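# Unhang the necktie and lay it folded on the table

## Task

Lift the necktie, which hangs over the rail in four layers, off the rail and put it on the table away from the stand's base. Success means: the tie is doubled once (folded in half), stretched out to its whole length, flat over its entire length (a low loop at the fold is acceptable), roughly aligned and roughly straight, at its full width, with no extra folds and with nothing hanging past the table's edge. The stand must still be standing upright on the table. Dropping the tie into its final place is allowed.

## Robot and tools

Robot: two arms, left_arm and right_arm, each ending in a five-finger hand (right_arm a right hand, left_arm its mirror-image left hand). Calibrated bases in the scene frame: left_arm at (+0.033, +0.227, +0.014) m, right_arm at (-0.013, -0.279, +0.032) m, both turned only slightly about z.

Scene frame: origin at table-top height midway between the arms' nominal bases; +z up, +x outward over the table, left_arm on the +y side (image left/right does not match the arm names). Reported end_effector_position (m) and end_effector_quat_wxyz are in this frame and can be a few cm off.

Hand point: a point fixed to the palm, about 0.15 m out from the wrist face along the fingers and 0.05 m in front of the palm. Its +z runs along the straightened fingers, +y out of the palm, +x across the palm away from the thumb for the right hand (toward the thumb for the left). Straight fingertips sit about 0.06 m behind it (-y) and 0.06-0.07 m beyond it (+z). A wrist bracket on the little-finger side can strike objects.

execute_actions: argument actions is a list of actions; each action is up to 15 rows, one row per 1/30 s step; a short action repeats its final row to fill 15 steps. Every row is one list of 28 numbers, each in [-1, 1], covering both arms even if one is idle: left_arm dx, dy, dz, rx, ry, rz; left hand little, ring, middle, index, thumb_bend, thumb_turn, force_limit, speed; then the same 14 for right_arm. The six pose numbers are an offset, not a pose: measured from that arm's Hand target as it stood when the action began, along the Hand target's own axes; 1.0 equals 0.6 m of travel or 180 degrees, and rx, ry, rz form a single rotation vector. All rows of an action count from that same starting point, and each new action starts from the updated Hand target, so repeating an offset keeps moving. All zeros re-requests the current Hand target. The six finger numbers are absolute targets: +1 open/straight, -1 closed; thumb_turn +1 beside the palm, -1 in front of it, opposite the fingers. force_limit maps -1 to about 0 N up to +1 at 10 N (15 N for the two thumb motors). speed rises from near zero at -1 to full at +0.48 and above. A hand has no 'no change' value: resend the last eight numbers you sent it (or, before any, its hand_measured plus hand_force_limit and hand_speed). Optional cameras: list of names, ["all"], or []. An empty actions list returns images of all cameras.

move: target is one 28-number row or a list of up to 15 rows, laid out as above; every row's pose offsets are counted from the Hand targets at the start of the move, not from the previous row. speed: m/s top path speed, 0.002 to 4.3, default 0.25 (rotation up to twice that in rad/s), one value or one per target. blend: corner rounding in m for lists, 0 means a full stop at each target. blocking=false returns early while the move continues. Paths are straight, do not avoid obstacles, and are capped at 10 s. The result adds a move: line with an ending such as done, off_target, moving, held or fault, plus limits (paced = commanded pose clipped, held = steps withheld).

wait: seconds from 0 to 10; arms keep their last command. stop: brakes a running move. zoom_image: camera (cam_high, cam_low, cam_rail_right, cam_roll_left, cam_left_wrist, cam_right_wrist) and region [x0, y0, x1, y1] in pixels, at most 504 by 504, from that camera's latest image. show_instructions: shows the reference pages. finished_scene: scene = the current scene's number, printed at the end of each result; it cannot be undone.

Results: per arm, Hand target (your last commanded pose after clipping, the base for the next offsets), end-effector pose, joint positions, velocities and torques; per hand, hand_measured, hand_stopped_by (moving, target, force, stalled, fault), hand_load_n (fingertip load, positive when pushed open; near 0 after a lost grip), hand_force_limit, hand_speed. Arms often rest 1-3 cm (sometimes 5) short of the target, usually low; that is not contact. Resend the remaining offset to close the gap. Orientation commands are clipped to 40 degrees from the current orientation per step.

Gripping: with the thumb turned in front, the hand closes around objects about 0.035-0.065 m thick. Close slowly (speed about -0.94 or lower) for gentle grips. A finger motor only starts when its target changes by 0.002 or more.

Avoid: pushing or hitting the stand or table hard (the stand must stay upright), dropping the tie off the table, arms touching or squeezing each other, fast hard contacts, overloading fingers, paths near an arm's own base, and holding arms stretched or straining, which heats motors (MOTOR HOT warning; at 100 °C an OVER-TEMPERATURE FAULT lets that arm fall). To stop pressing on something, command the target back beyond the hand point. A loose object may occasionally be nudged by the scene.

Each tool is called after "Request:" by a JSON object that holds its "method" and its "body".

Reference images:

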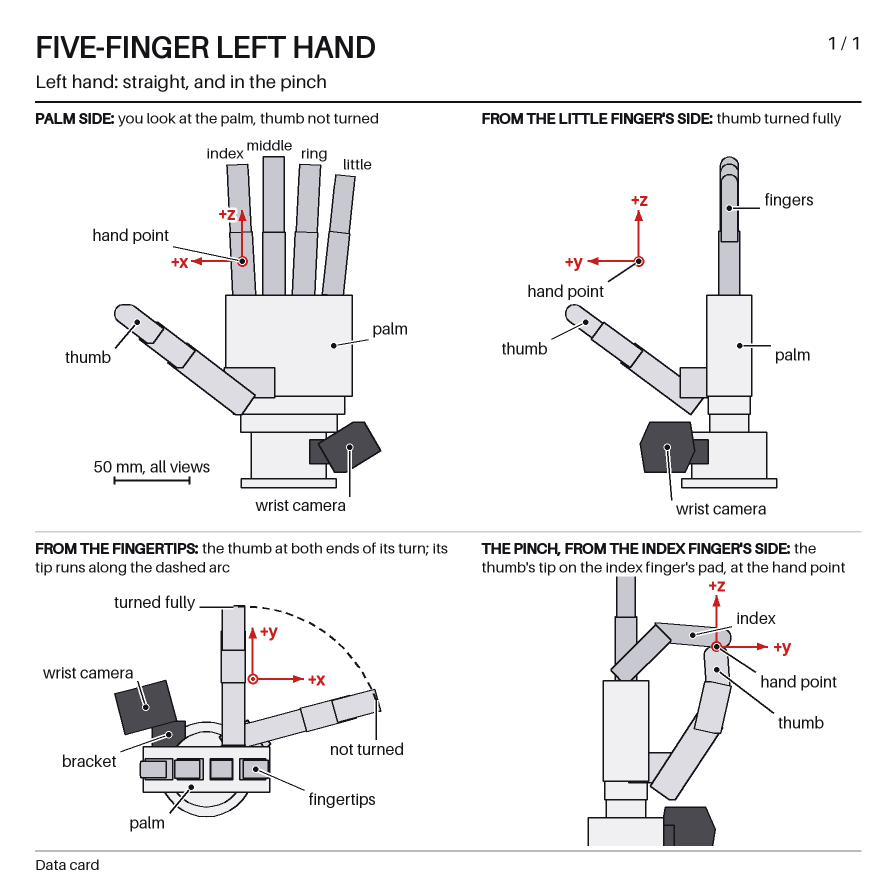

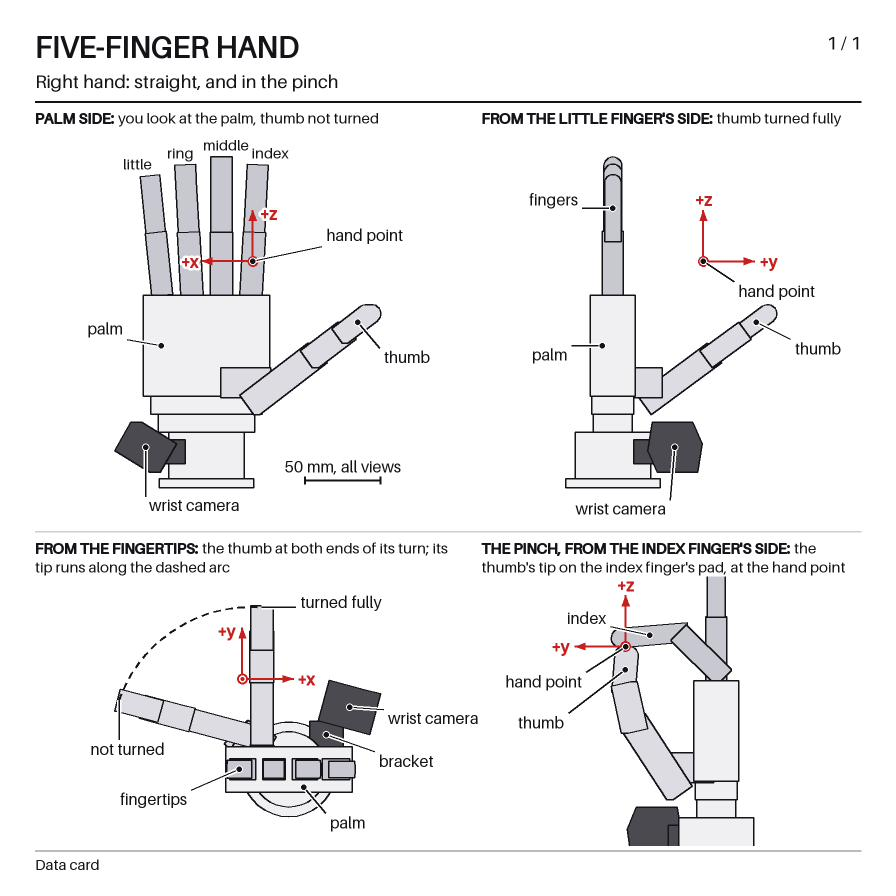

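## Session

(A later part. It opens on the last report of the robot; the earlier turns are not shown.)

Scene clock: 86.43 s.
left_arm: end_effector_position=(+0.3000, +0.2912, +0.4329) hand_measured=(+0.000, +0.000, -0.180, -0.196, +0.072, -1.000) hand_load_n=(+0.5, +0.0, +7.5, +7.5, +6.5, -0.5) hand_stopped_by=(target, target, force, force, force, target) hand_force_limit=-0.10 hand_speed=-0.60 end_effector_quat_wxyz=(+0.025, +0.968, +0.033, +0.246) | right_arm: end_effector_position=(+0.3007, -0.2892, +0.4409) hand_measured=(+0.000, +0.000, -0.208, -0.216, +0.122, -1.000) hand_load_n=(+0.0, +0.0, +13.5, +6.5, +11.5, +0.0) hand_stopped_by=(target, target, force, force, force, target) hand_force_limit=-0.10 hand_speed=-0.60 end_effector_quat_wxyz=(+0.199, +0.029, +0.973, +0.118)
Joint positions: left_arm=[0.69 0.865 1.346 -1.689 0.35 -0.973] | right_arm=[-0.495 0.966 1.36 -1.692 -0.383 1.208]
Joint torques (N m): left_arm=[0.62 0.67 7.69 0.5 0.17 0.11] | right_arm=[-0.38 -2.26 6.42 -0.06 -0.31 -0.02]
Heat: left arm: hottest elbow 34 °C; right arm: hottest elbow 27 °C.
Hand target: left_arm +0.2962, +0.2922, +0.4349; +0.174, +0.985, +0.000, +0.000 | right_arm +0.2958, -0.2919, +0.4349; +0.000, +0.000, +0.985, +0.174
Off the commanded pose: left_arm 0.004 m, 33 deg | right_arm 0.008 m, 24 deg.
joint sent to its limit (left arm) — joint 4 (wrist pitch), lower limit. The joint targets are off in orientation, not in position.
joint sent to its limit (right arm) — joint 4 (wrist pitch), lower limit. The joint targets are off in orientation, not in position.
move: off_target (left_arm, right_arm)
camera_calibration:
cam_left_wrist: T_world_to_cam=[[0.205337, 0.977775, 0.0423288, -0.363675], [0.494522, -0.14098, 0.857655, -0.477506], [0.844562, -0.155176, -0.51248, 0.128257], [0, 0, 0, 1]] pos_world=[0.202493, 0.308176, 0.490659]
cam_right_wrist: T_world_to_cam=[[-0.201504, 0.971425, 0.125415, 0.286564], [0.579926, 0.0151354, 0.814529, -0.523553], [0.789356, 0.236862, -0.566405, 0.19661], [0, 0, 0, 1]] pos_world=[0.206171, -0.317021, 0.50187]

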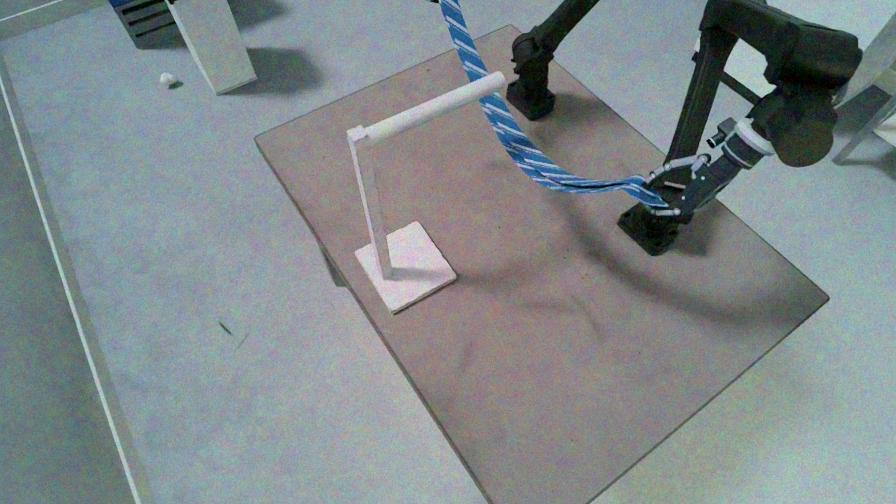

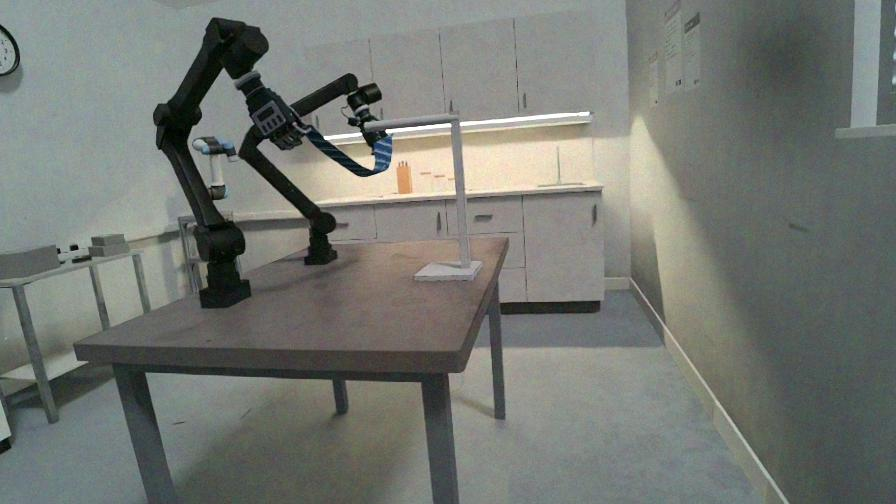

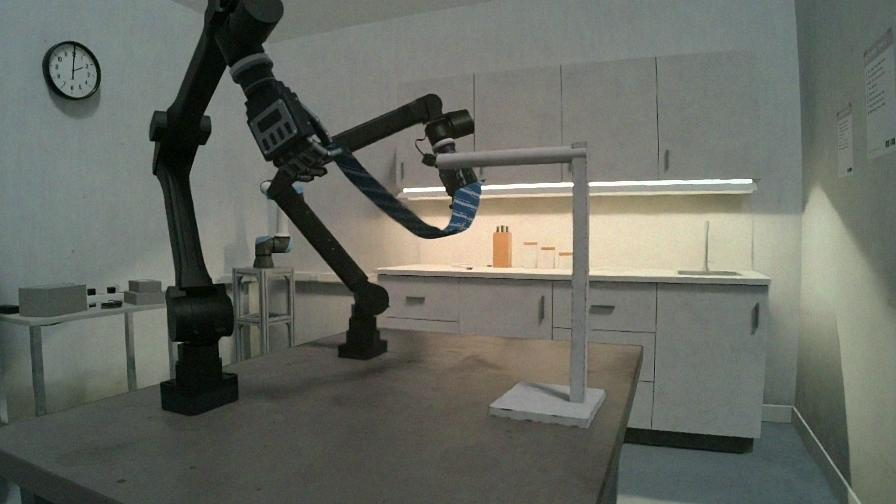

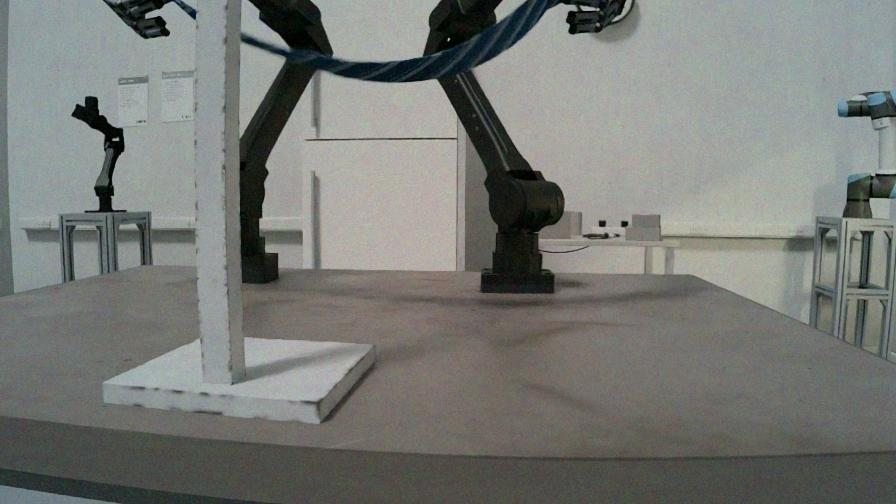

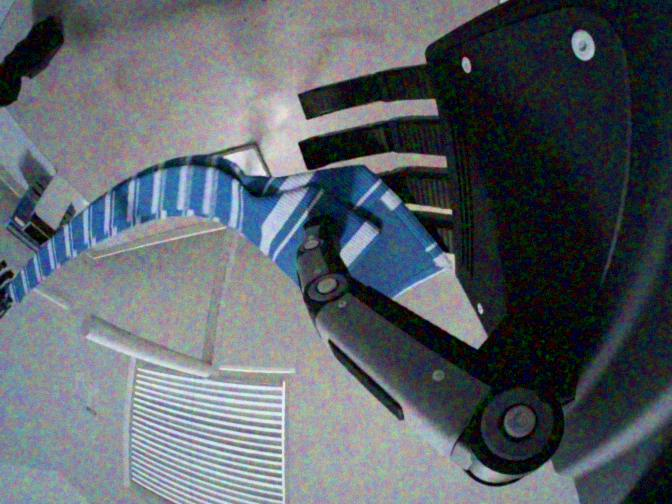

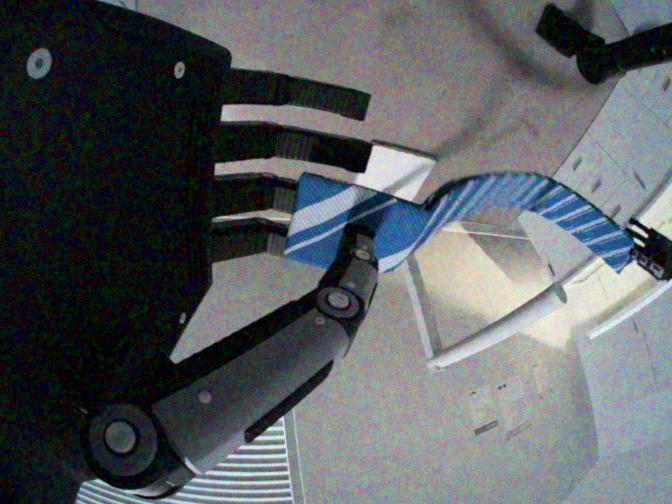

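Request:
{"method": "move", "body": {"target": [0.04,-0.1536,0.432,0.0833,0,0,0,0,-0.2,-0.2,-0.6,-1,-0.1,-0.6,-0.04,-0.1536,0.432,0.0833,0,0,0,0,-0.3,-0.3,-0.6,-1,-0.1,-0.6], "speed": 0.12, "cameras": ["all"]}}

Scene clock: 90.53 s.
left_arm: end_effector_position=(+0.3156, +0.2912, +0.1611) hand_measured=(+0.000, +0.000, -0.180, -0.196, +0.072, -1.000) hand_load_n=(+0.0, +0.0, +8.0, +7.5, +7.0, +0.0) hand_stopped_by=(target, target, force, force, force, target) hand_force_limit=-0.10 hand_speed=-0.60 end_effector_quat_wxyz=(+0.047, +0.999, +0.002, -0.002) | right_arm: end_effector_position=(+0.3198, -0.2936, +0.1664) hand_measured=(+0.000, +0.000, -0.208, -0.216, +0.122, -1.000) hand_load_n=(+0.0, +0.0, +14.0, +6.5, +11.5, -0.5) hand_stopped_by=(target, target, force, force, force, target) hand_force_limit=-0.10 hand_speed=-0.60 end_effector_quat_wxyz=(+0.005, -0.002, +0.999, +0.044)
Joint positions: left_arm=[0.475 1.133 0.885 -1.372 0.08 -1.056] | right_arm=[-0.314 1.208 0.909 -1.289 -0.087 1.272]
Joint torques (N m): left_arm=[-0.91 -1.49 7.57 0.43 -0.11 -0.02] | right_arm=[1.14 -4.25 6.49 0.27 0 0.17]
Heat: left arm: hottest elbow 34 °C; right arm: hottest elbow 27 °C.
Hand target: left_arm +0.3202, +0.2901, +0.1598; +0.044, +0.999, -0.001, +0.000 | right_arm +0.3199, -0.2899, +0.1597; +0.000, +0.000, +0.999, +0.044
Off the commanded pose: left_arm 0.005 m, 0 deg | right_arm 0.008 m, 1 deg.
move: done
camera_calibration:
cam_left_wrist: T_world_to_cam=[[0.272151, 0.954758, -0.119881, -0.343605], [0.832225, -0.171001, 0.527408, -0.296713], [0.483047, -0.243303, -0.841112, 0.168487], [0, 0, 0, 1]] pos_world=[0.259057, 0.318314, 0.257013]
cam_right_wrist: T_world_to_cam=[[-0.24071, 0.968566, 0.062756, 0.351297], [0.835829, 0.173985, 0.52069, -0.297247], [0.493404, 0.177789, -0.851436, 0.151769], [0, 0, 0, 1]] pos_world=[0.258125, -0.315521, 0.26195]

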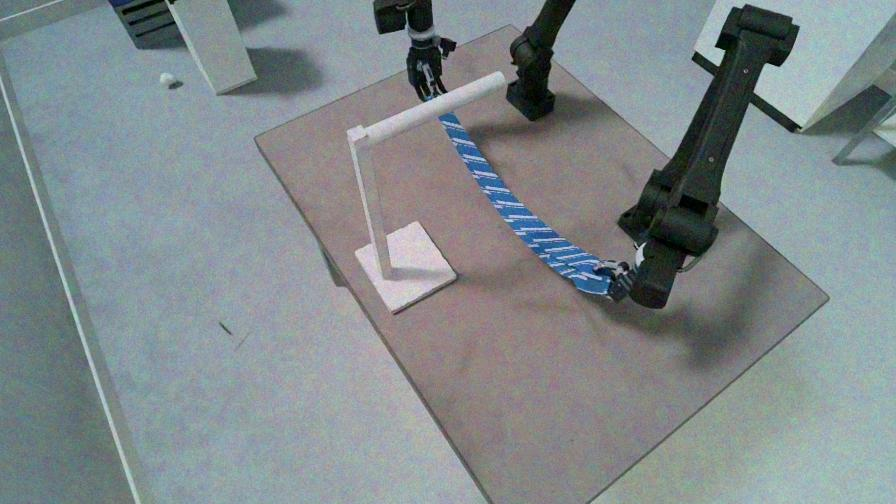

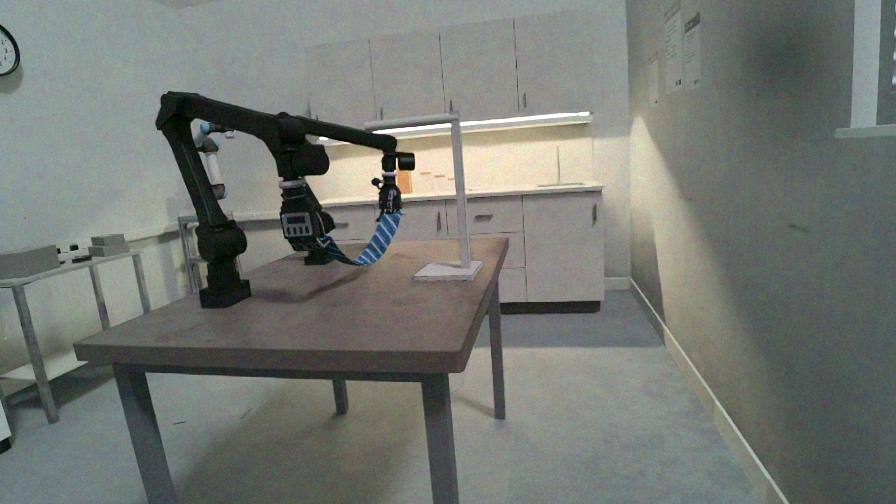

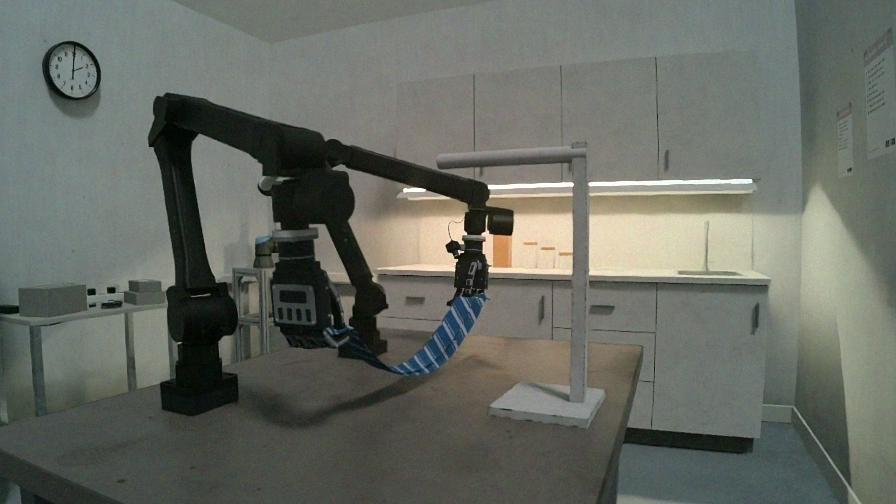

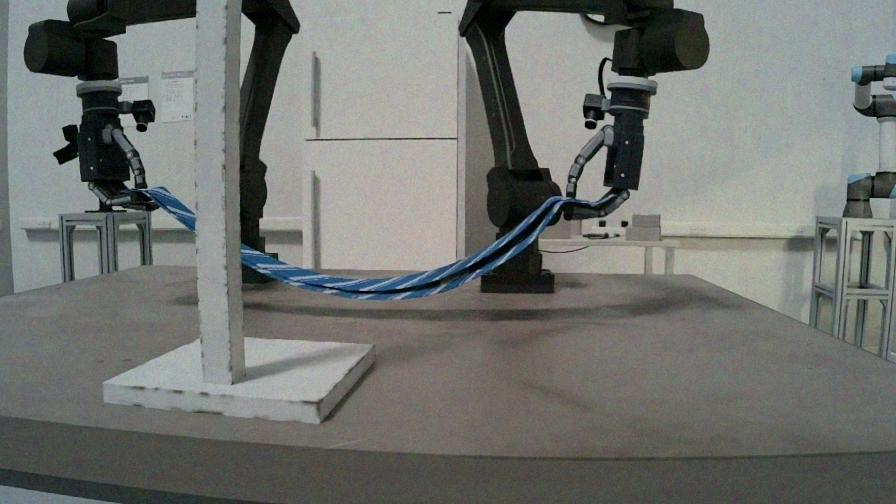

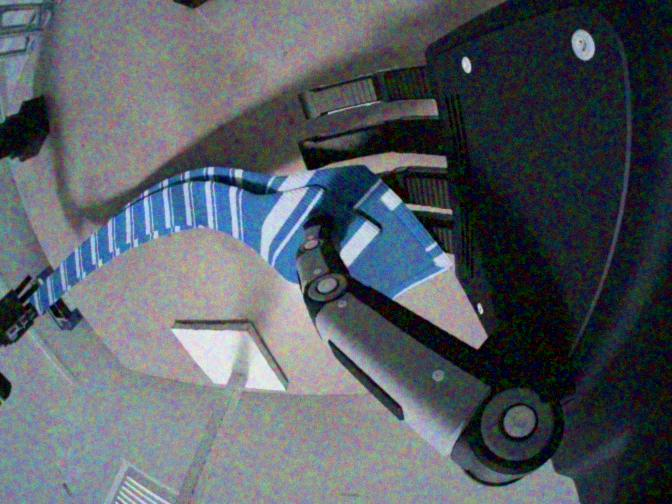

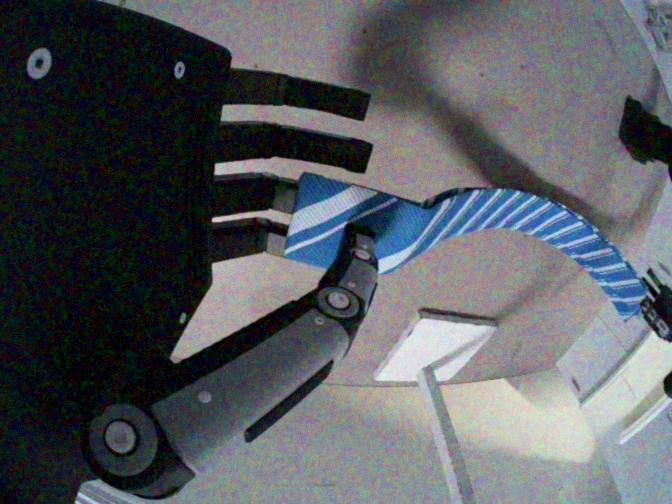

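Request:
{"method": "move", "body": {"target": [[0,-0.0253,0.0981,0,0,0,0,0,-0.2,-0.2,-0.6,-1,-0.1,-0.6,0,-0.0226,0.105,0,0,0,0,0,-0.3,-0.3,-0.6,-1,-0.1,-0.6],[0,-0.0596,0.1654,0.028,0,0,0,0,-0.2,-0.2,-0.6,-1,-0.1,-0.6,0,-0.0534,0.171,0.028,0,0,0,0,-0.3,-0.3,-0.6,-1,-0.1,-0.6]], "speed": 0.08, "blend": [0.01,0], "cameras": ["all"]}}

Request:
{"method": "zoom_image", "body": {"camera": "cam_roll_left", "region": [480, 120, 760, 300]}}

Request:
{"method": "zoom_image", "body": {"camera": "cam_high", "region": [400, 60, 700, 340]}}

Scene clock: 93.17 s.
left_arm: end_effector_position=(+0.3204, +0.3119, +0.0610) hand_measured=(+0.000, +0.000, -0.180, -0.196, +0.072, -1.000) hand_load_n=(+0.0, +0.0, +7.5, +7.5, +6.5, +0.0) hand_stopped_by=(target, target, force, force, force, target) hand_force_limit=-0.10 hand_speed=-0.60 end_effector_quat_wxyz=(+0.001, +1.000, -0.003, +0.000) | right_arm: end_effector_position=(+0.3238, -0.3117, +0.0622) hand_measured=(+0.000, +0.000, -0.208, -0.216, +0.122, -1.000) hand_load_n=(+0.0, +0.0, +14.0, +6.5, +11.5, +0.0) hand_stopped_by=(target, target, force, force, force, target) hand_force_limit=-0.10 hand_speed=-0.60 end_effector_quat_wxyz=(+0.006, -0.002, +1.000, -0.001)
Joint positions: left_arm=[0.477 1.253 0.711 -1.031 0.002 -1.047] | right_arm=[-0.314 1.344 0.74 -0.956 -0.002 1.273]
Joint torques (N m): left_arm=[1.44 -1.73 6.39 0.61 -0.16 0.12] | right_arm=[-1.08 -5.77 5.22 0.29 0.09 0]
Heat: left arm: hottest elbow 34 °C; right arm: hottest elbow 27 °C.
Hand target: left_arm +0.3202, +0.3170, +0.0579; +0.000, +1.000, +0.000, +0.000 | right_arm +0.3199, -0.3128, +0.0546; +0.000, +0.000, +1.000, +0.000
Off the commanded pose: left_arm 0.006 m, 0 deg | right_arm 0.009 m, 1 deg.
move: done
camera_calibration:
cam_left_wrist: T_world_to_cam=[[0.280545, 0.959318, -0.0316834, -0.386142], [0.828535, -0.22537, 0.51258, -0.225369], [0.484586, -0.170053, -0.858055, 0.0647657], [0, 0, 0, 1]] pos_world=[0.263672, 0.330655, 0.158858]
cam_right_wrist: T_world_to_cam=[[-0.240205, 0.970411, -0.0245848, 0.382209], [0.834563, 0.219382, 0.505348, -0.227752], [0.495788, 0.10087, -0.862566, 0.0402667], [0, 0, 0, 1]] pos_world=[0.261918, -0.324997, 0.159223]

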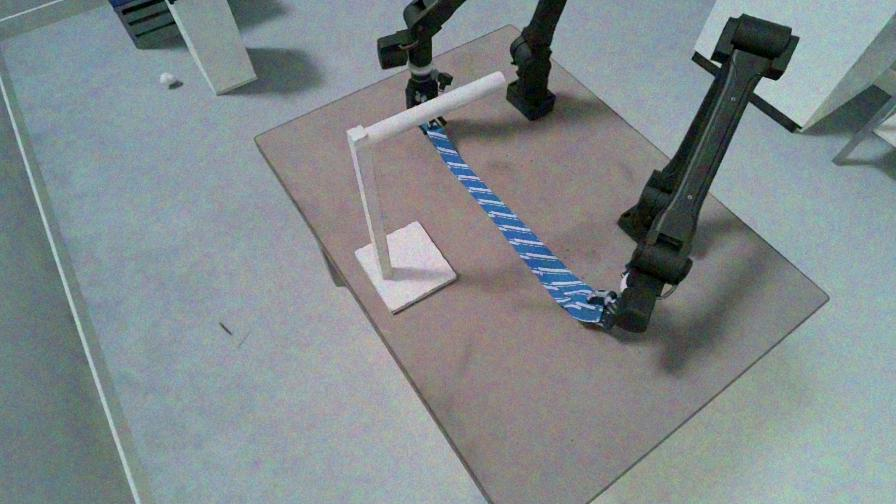

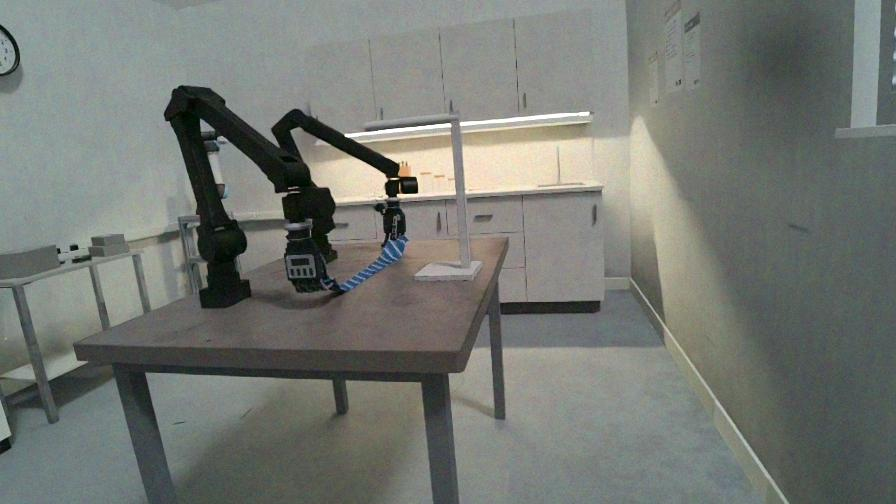

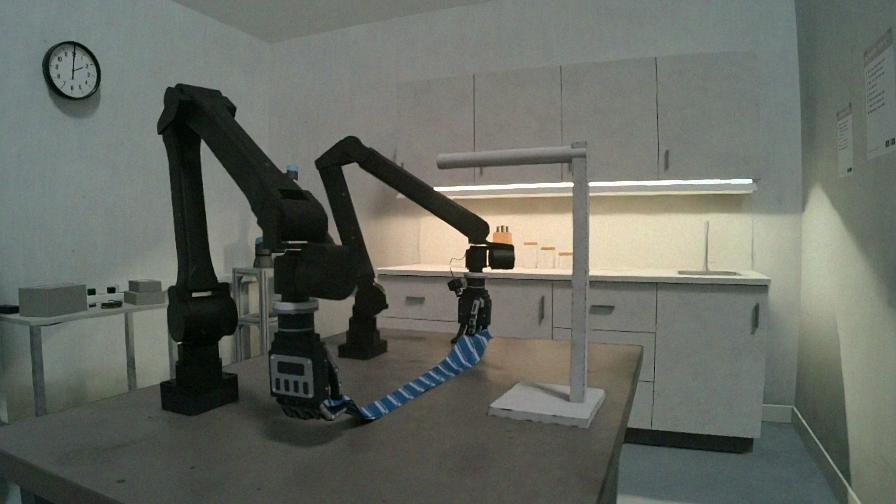

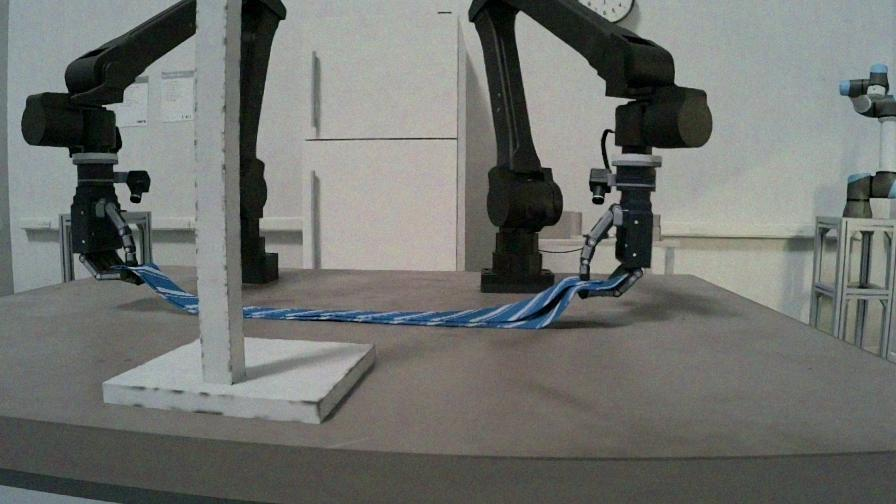

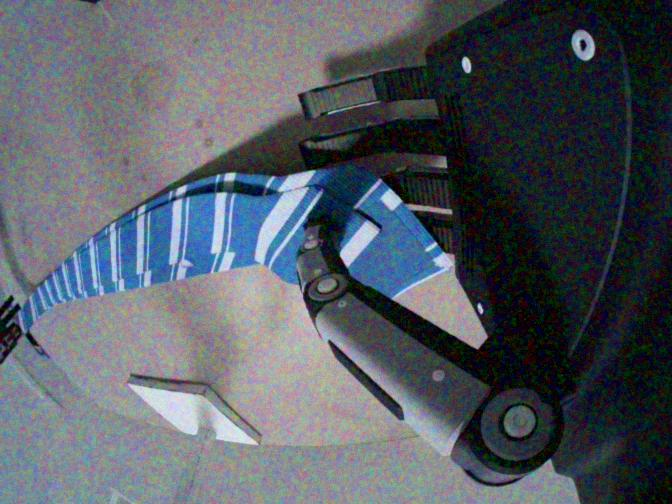

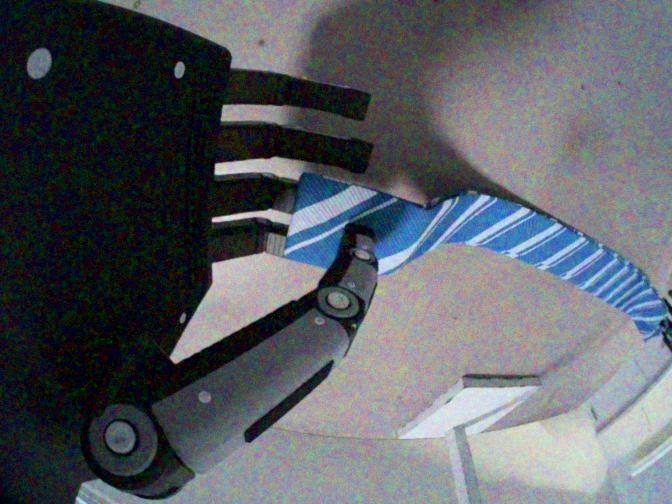

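Scaled by 1.800 from the camera's 896x504 image, which has a finer 1280x720 frame.

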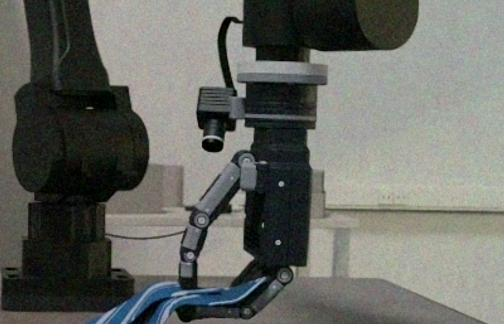

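Scaled by 1.680 from the camera's 896x504 image, which has a finer 1280x720 frame.

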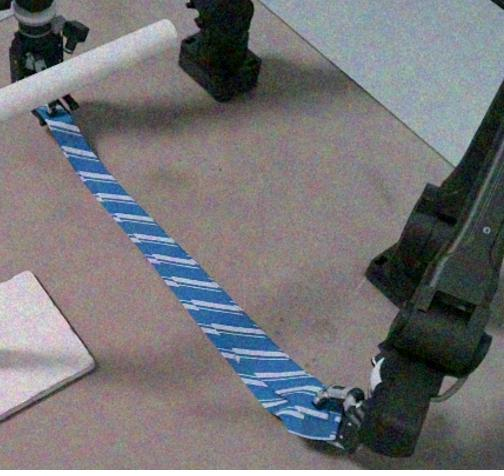

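Request:
{"method": "move", "body": {"target": [0,-0.0217,0.0217,0,0,0,0,0,-0.2,-0.2,-0.6,-1,-0.1,-0.6,0,-0.0217,0.0217,0,0,0,0,0,-0.3,-0.3,-0.6,-1,-0.1,-0.6], "speed": 0.06, "cameras": ["cam_high","cam_rail_right","cam_roll_left"]}}

Request:
{"method": "zoom_image", "body": {"camera": "cam_roll_left", "region": [480, 150, 760, 350]}}

Request:
{"method": "zoom_image", "body": {"camera": "cam_roll_left", "region": [40, 150, 320, 350]}}

Scene clock: 94.80 s.
left_arm: end_effector_position=(+0.3208, +0.3246, +0.0480) hand_measured=(+0.000, +0.000, -0.180, -0.196, +0.072, -1.000) hand_load_n=(+0.0, +0.0, +8.0, +7.5, +7.0, +0.0) hand_stopped_by=(target, target, force, force, force, target) hand_force_limit=-0.10 hand_speed=-0.60 end_effector_quat_wxyz=(+0.001, +1.000, -0.002, +0.000) | right_arm: end_effector_position=(+0.3249, -0.3219, +0.0489) hand_measured=(+0.000, +0.000, -0.208, -0.216, +0.122, -1.000) hand_load_n=(+0.0, +0.0, +13.5, +6.5, +11.5, -0.5) hand_stopped_by=(target, target, force, force, force, target) hand_force_limit=-0.10 hand_speed=-0.60 end_effector_quat_wxyz=(+0.005, +0.000, +1.000, -0.001)
Joint positions: left_arm=[0.514 1.296 0.708 -0.985 0.002 -1.012] | right_arm=[-0.343 1.381 0.733 -0.913 -0.002 1.247]
Joint torques (N m): left_arm=[1.44 -2.02 6.24 0.57 -0.16 0.16] | right_arm=[-0.91 -5.6 5.24 0.03 0.1 -0.09]
Heat: left arm: hottest elbow 34 °C; right arm: hottest elbow 27 °C.
Hand target: left_arm +0.3203, +0.3302, +0.0449; +0.000, +1.000, +0.000, +0.000 | right_arm +0.3199, -0.3257, +0.0417; +0.000, +0.000, +1.000, +0.000
Off the commanded pose: left_arm 0.006 m, 0 deg | right_arm 0.010 m, 1 deg.
move: done
Images, in order (width x height): cam_high 896x504, cam_rail_right 896x504, cam_roll_left 896x504.

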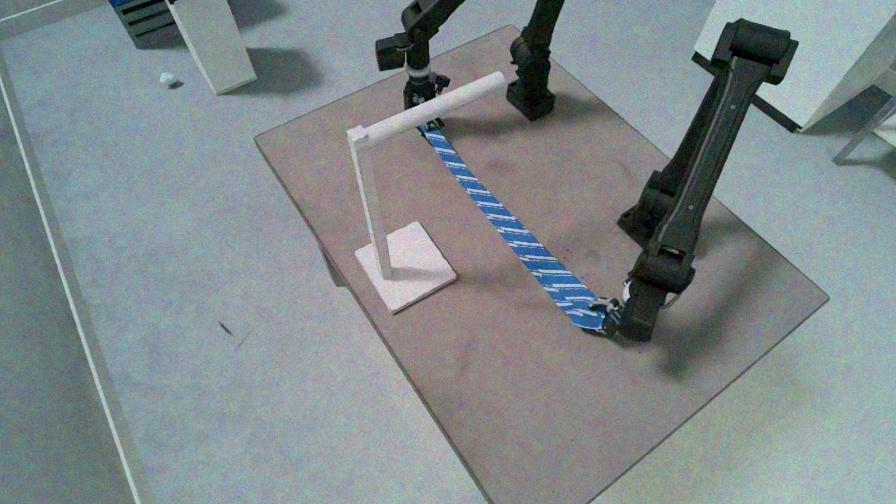

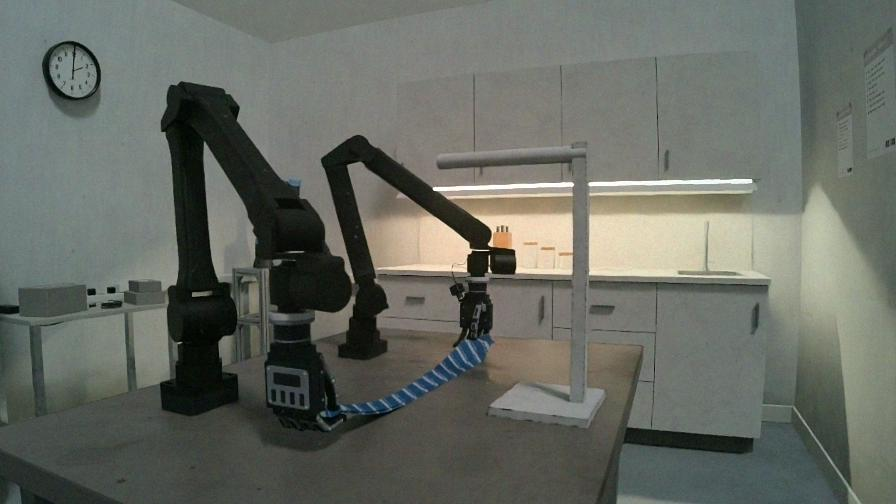

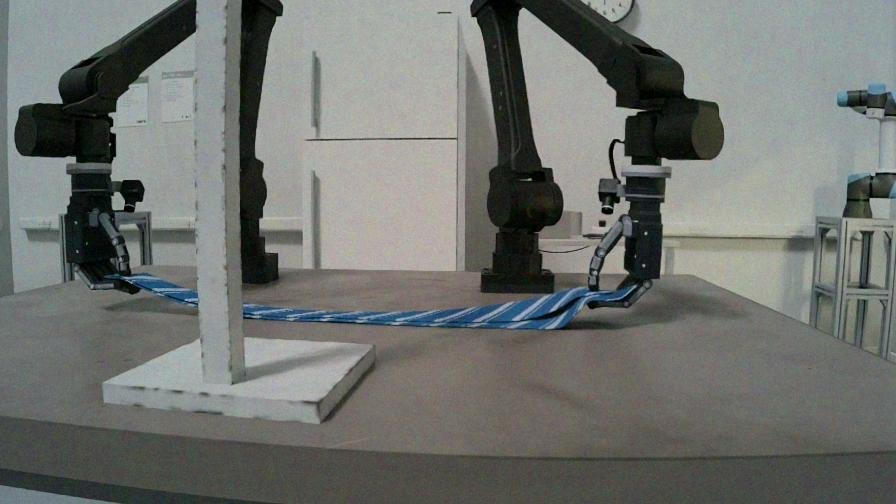

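Scaled by 1.800 from the camera's 896x504 image, which has a finer 1280x720 frame.

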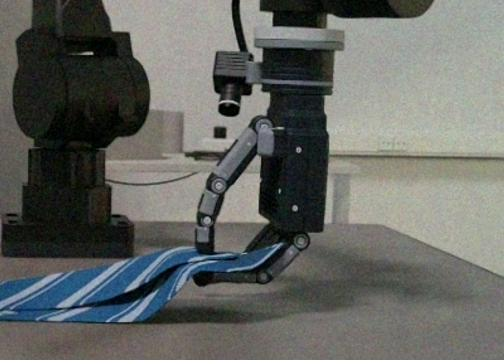

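Scaled by 1.800 from the camera's 896x504 image, which has a finer 1280x720 frame.

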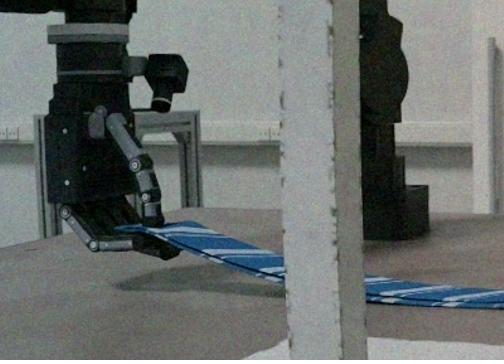

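Request:
{"method": "move", "body": {"target": [[0,0,0,0,0,0,0,0,-0.18,-0.19,1,-1,0,-0.3,0,0,0,0,0,0,0,0,-0.2,-0.21,1,-1,0,-0.3],[0,0,0,0,0,0,0.2,0.2,0.2,0.2,1,-1,0,-0.4,0,0,0,0,0,0,0.2,0.2,0.2,0.2,1,-1,0,-0.4]], "speed": 0.06, "cameras": ["all"]}}

Request:
{"method": "zoom_image", "body": {"camera": "cam_roll_left", "region": [480, 150, 760, 350]}}

Request:
{"method": "zoom_image", "body": {"camera": "cam_roll_left", "region": [40, 150, 320, 350]}}

Scene clock: 100.30 s.
left_arm: end_effector_position=(+0.3203, +0.3246, +0.0480) hand_measured=(+0.200, +0.200, +0.198, +0.200, +1.000, -1.000) hand_load_n=(+0.0, +0.0, -5.5, +0.0, +0.0, +0.0) hand_stopped_by=(target, target, target, target, target, target) hand_force_limit=0.00 hand_speed=-0.40 end_effector_quat_wxyz=(+0.002, +1.000, -0.006, +0.000) | right_arm: end_effector_position=(+0.3250, -0.3227, +0.0489) hand_measured=(+0.200, +0.200, +0.200, +0.200, +1.000, -1.000) hand_load_n=(+0.0, +0.0, +0.0, +0.0, +0.0, +0.5) hand_stopped_by=(target, target, target, target, target, target) hand_force_limit=0.00 hand_speed=-0.40 end_effector_quat_wxyz=(+0.006, +0.001, +1.000, -0.001)
Joint positions: left_arm=[0.515 1.296 0.708 -0.984 0.003 -1.003] | right_arm=[-0.345 1.381 0.733 -0.912 -0.001 1.247]
Joint torques (N m): left_arm=[1.14 -2.26 6.24 0.58 -0.17 0.06] | right_arm=[-0.79 -5.89 5.26 0.25 0.1 -0.05]
Heat: left arm: hottest elbow 33 °C; right arm: hottest elbow 26 °C.
Hand target: left_arm +0.3202, +0.3301, +0.0449; +0.000, +1.000, +0.000, +0.000 | right_arm +0.3199, -0.3258, +0.0417; +0.000, +0.000, +1.000, +0.000
Off the commanded pose: left_arm 0.006 m, 1 deg | right_arm 0.009 m, 1 deg.
move: done
camera_calibration:
cam_left_wrist: T_world_to_cam=[[0.287205, 0.957331, -0.0320998, -0.400195], [0.826647, -0.23079, 0.513216, -0.213335], [0.48391, -0.173933, -0.857659, 0.0572692], [0, 0, 0, 1]] pos_world=[0.263577, 0.343845, 0.145758]
cam_right_wrist: T_world_to_cam=[[-0.235752, 0.971478, -0.0255159, 0.391762], [0.835696, 0.216062, 0.504905, -0.221056], [0.496018, 0.0977087, -0.862797, 0.0281828], [0, 0, 0, 1]] pos_world=[0.263115, -0.33558, 0.145925]

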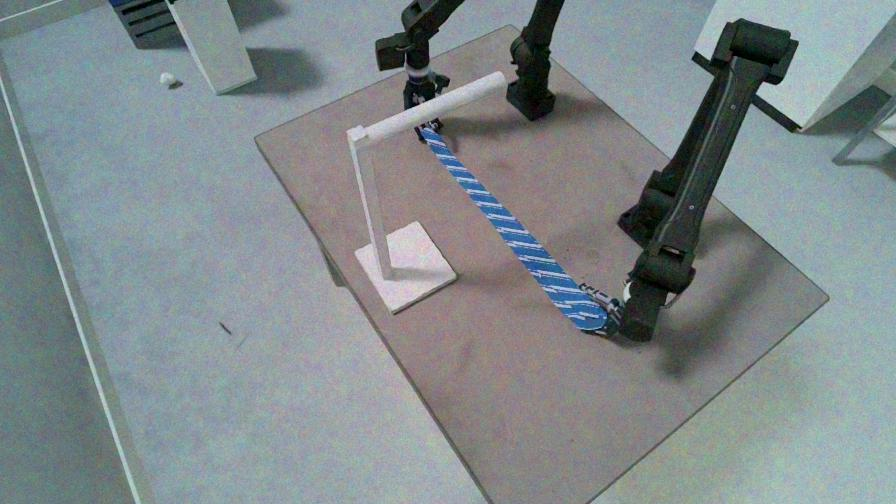

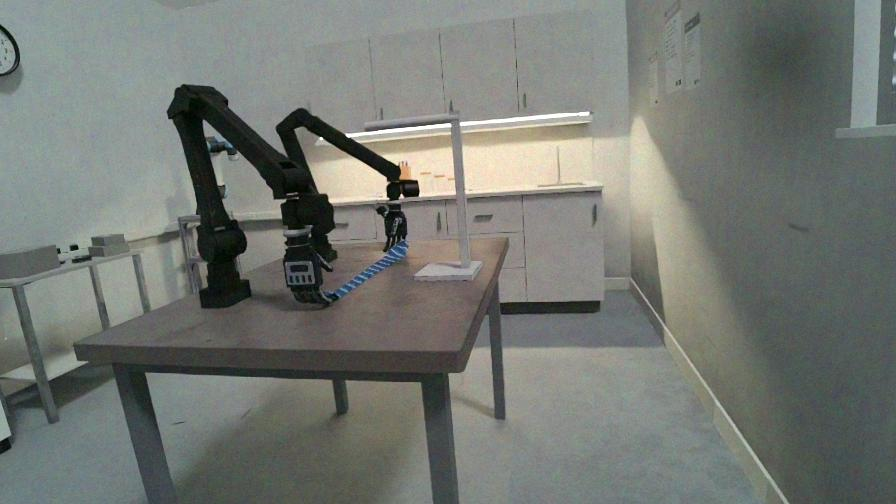

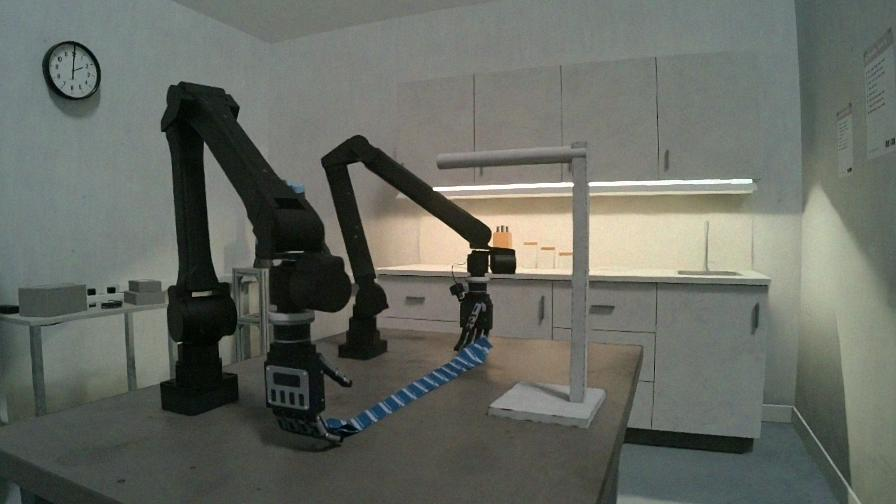

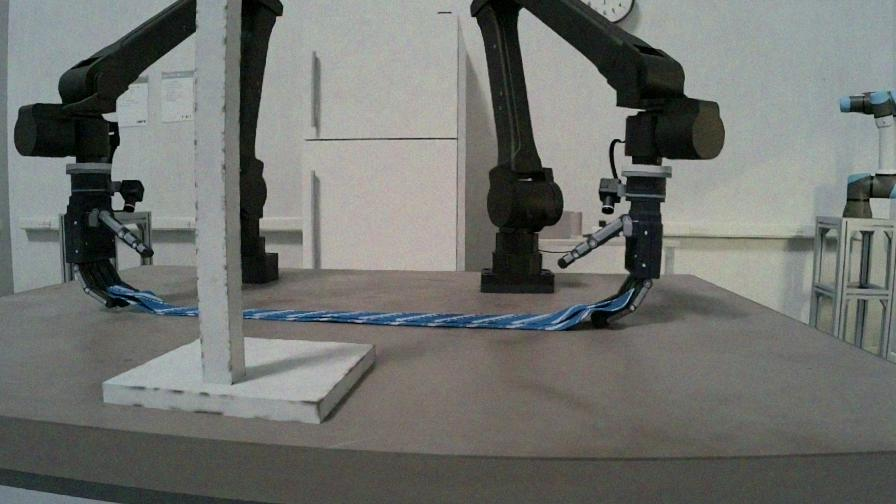

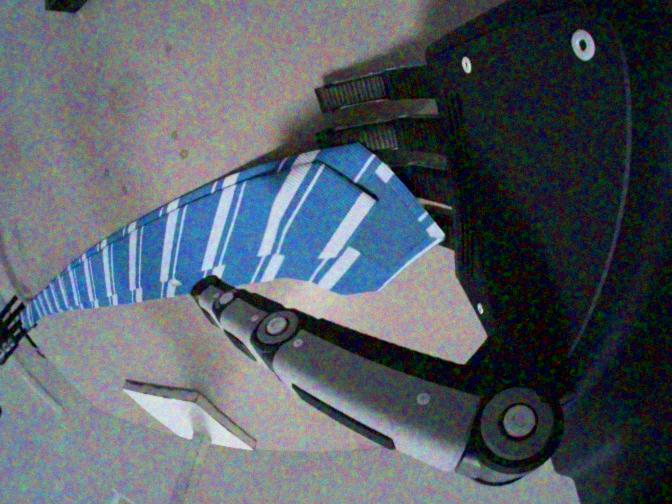

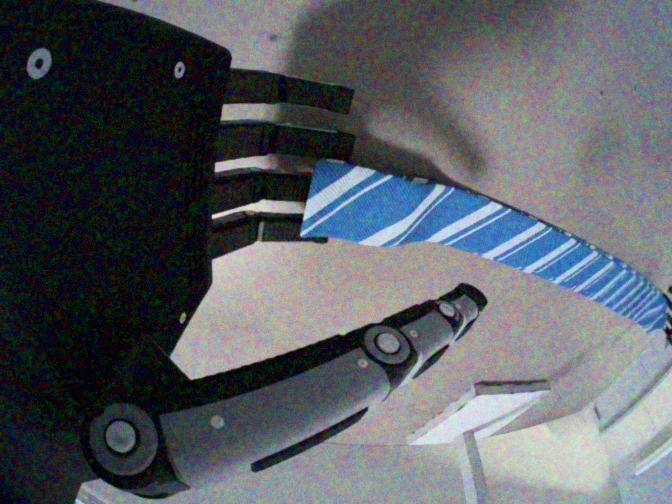

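Scaled by 1.800 from the camera's 896x504 image, which has a finer 1280x720 frame.

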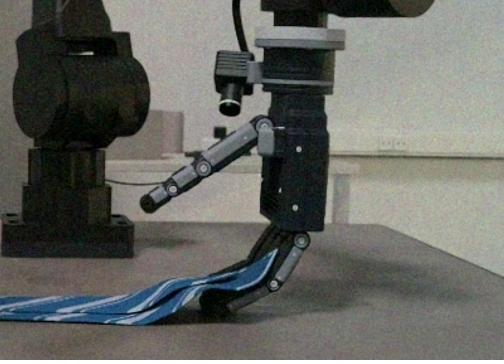

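Scaled by 1.800 from the camera's 896x504 image, which has a finer 1280x720 frame.

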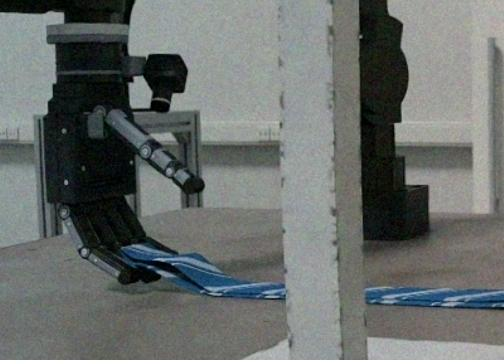

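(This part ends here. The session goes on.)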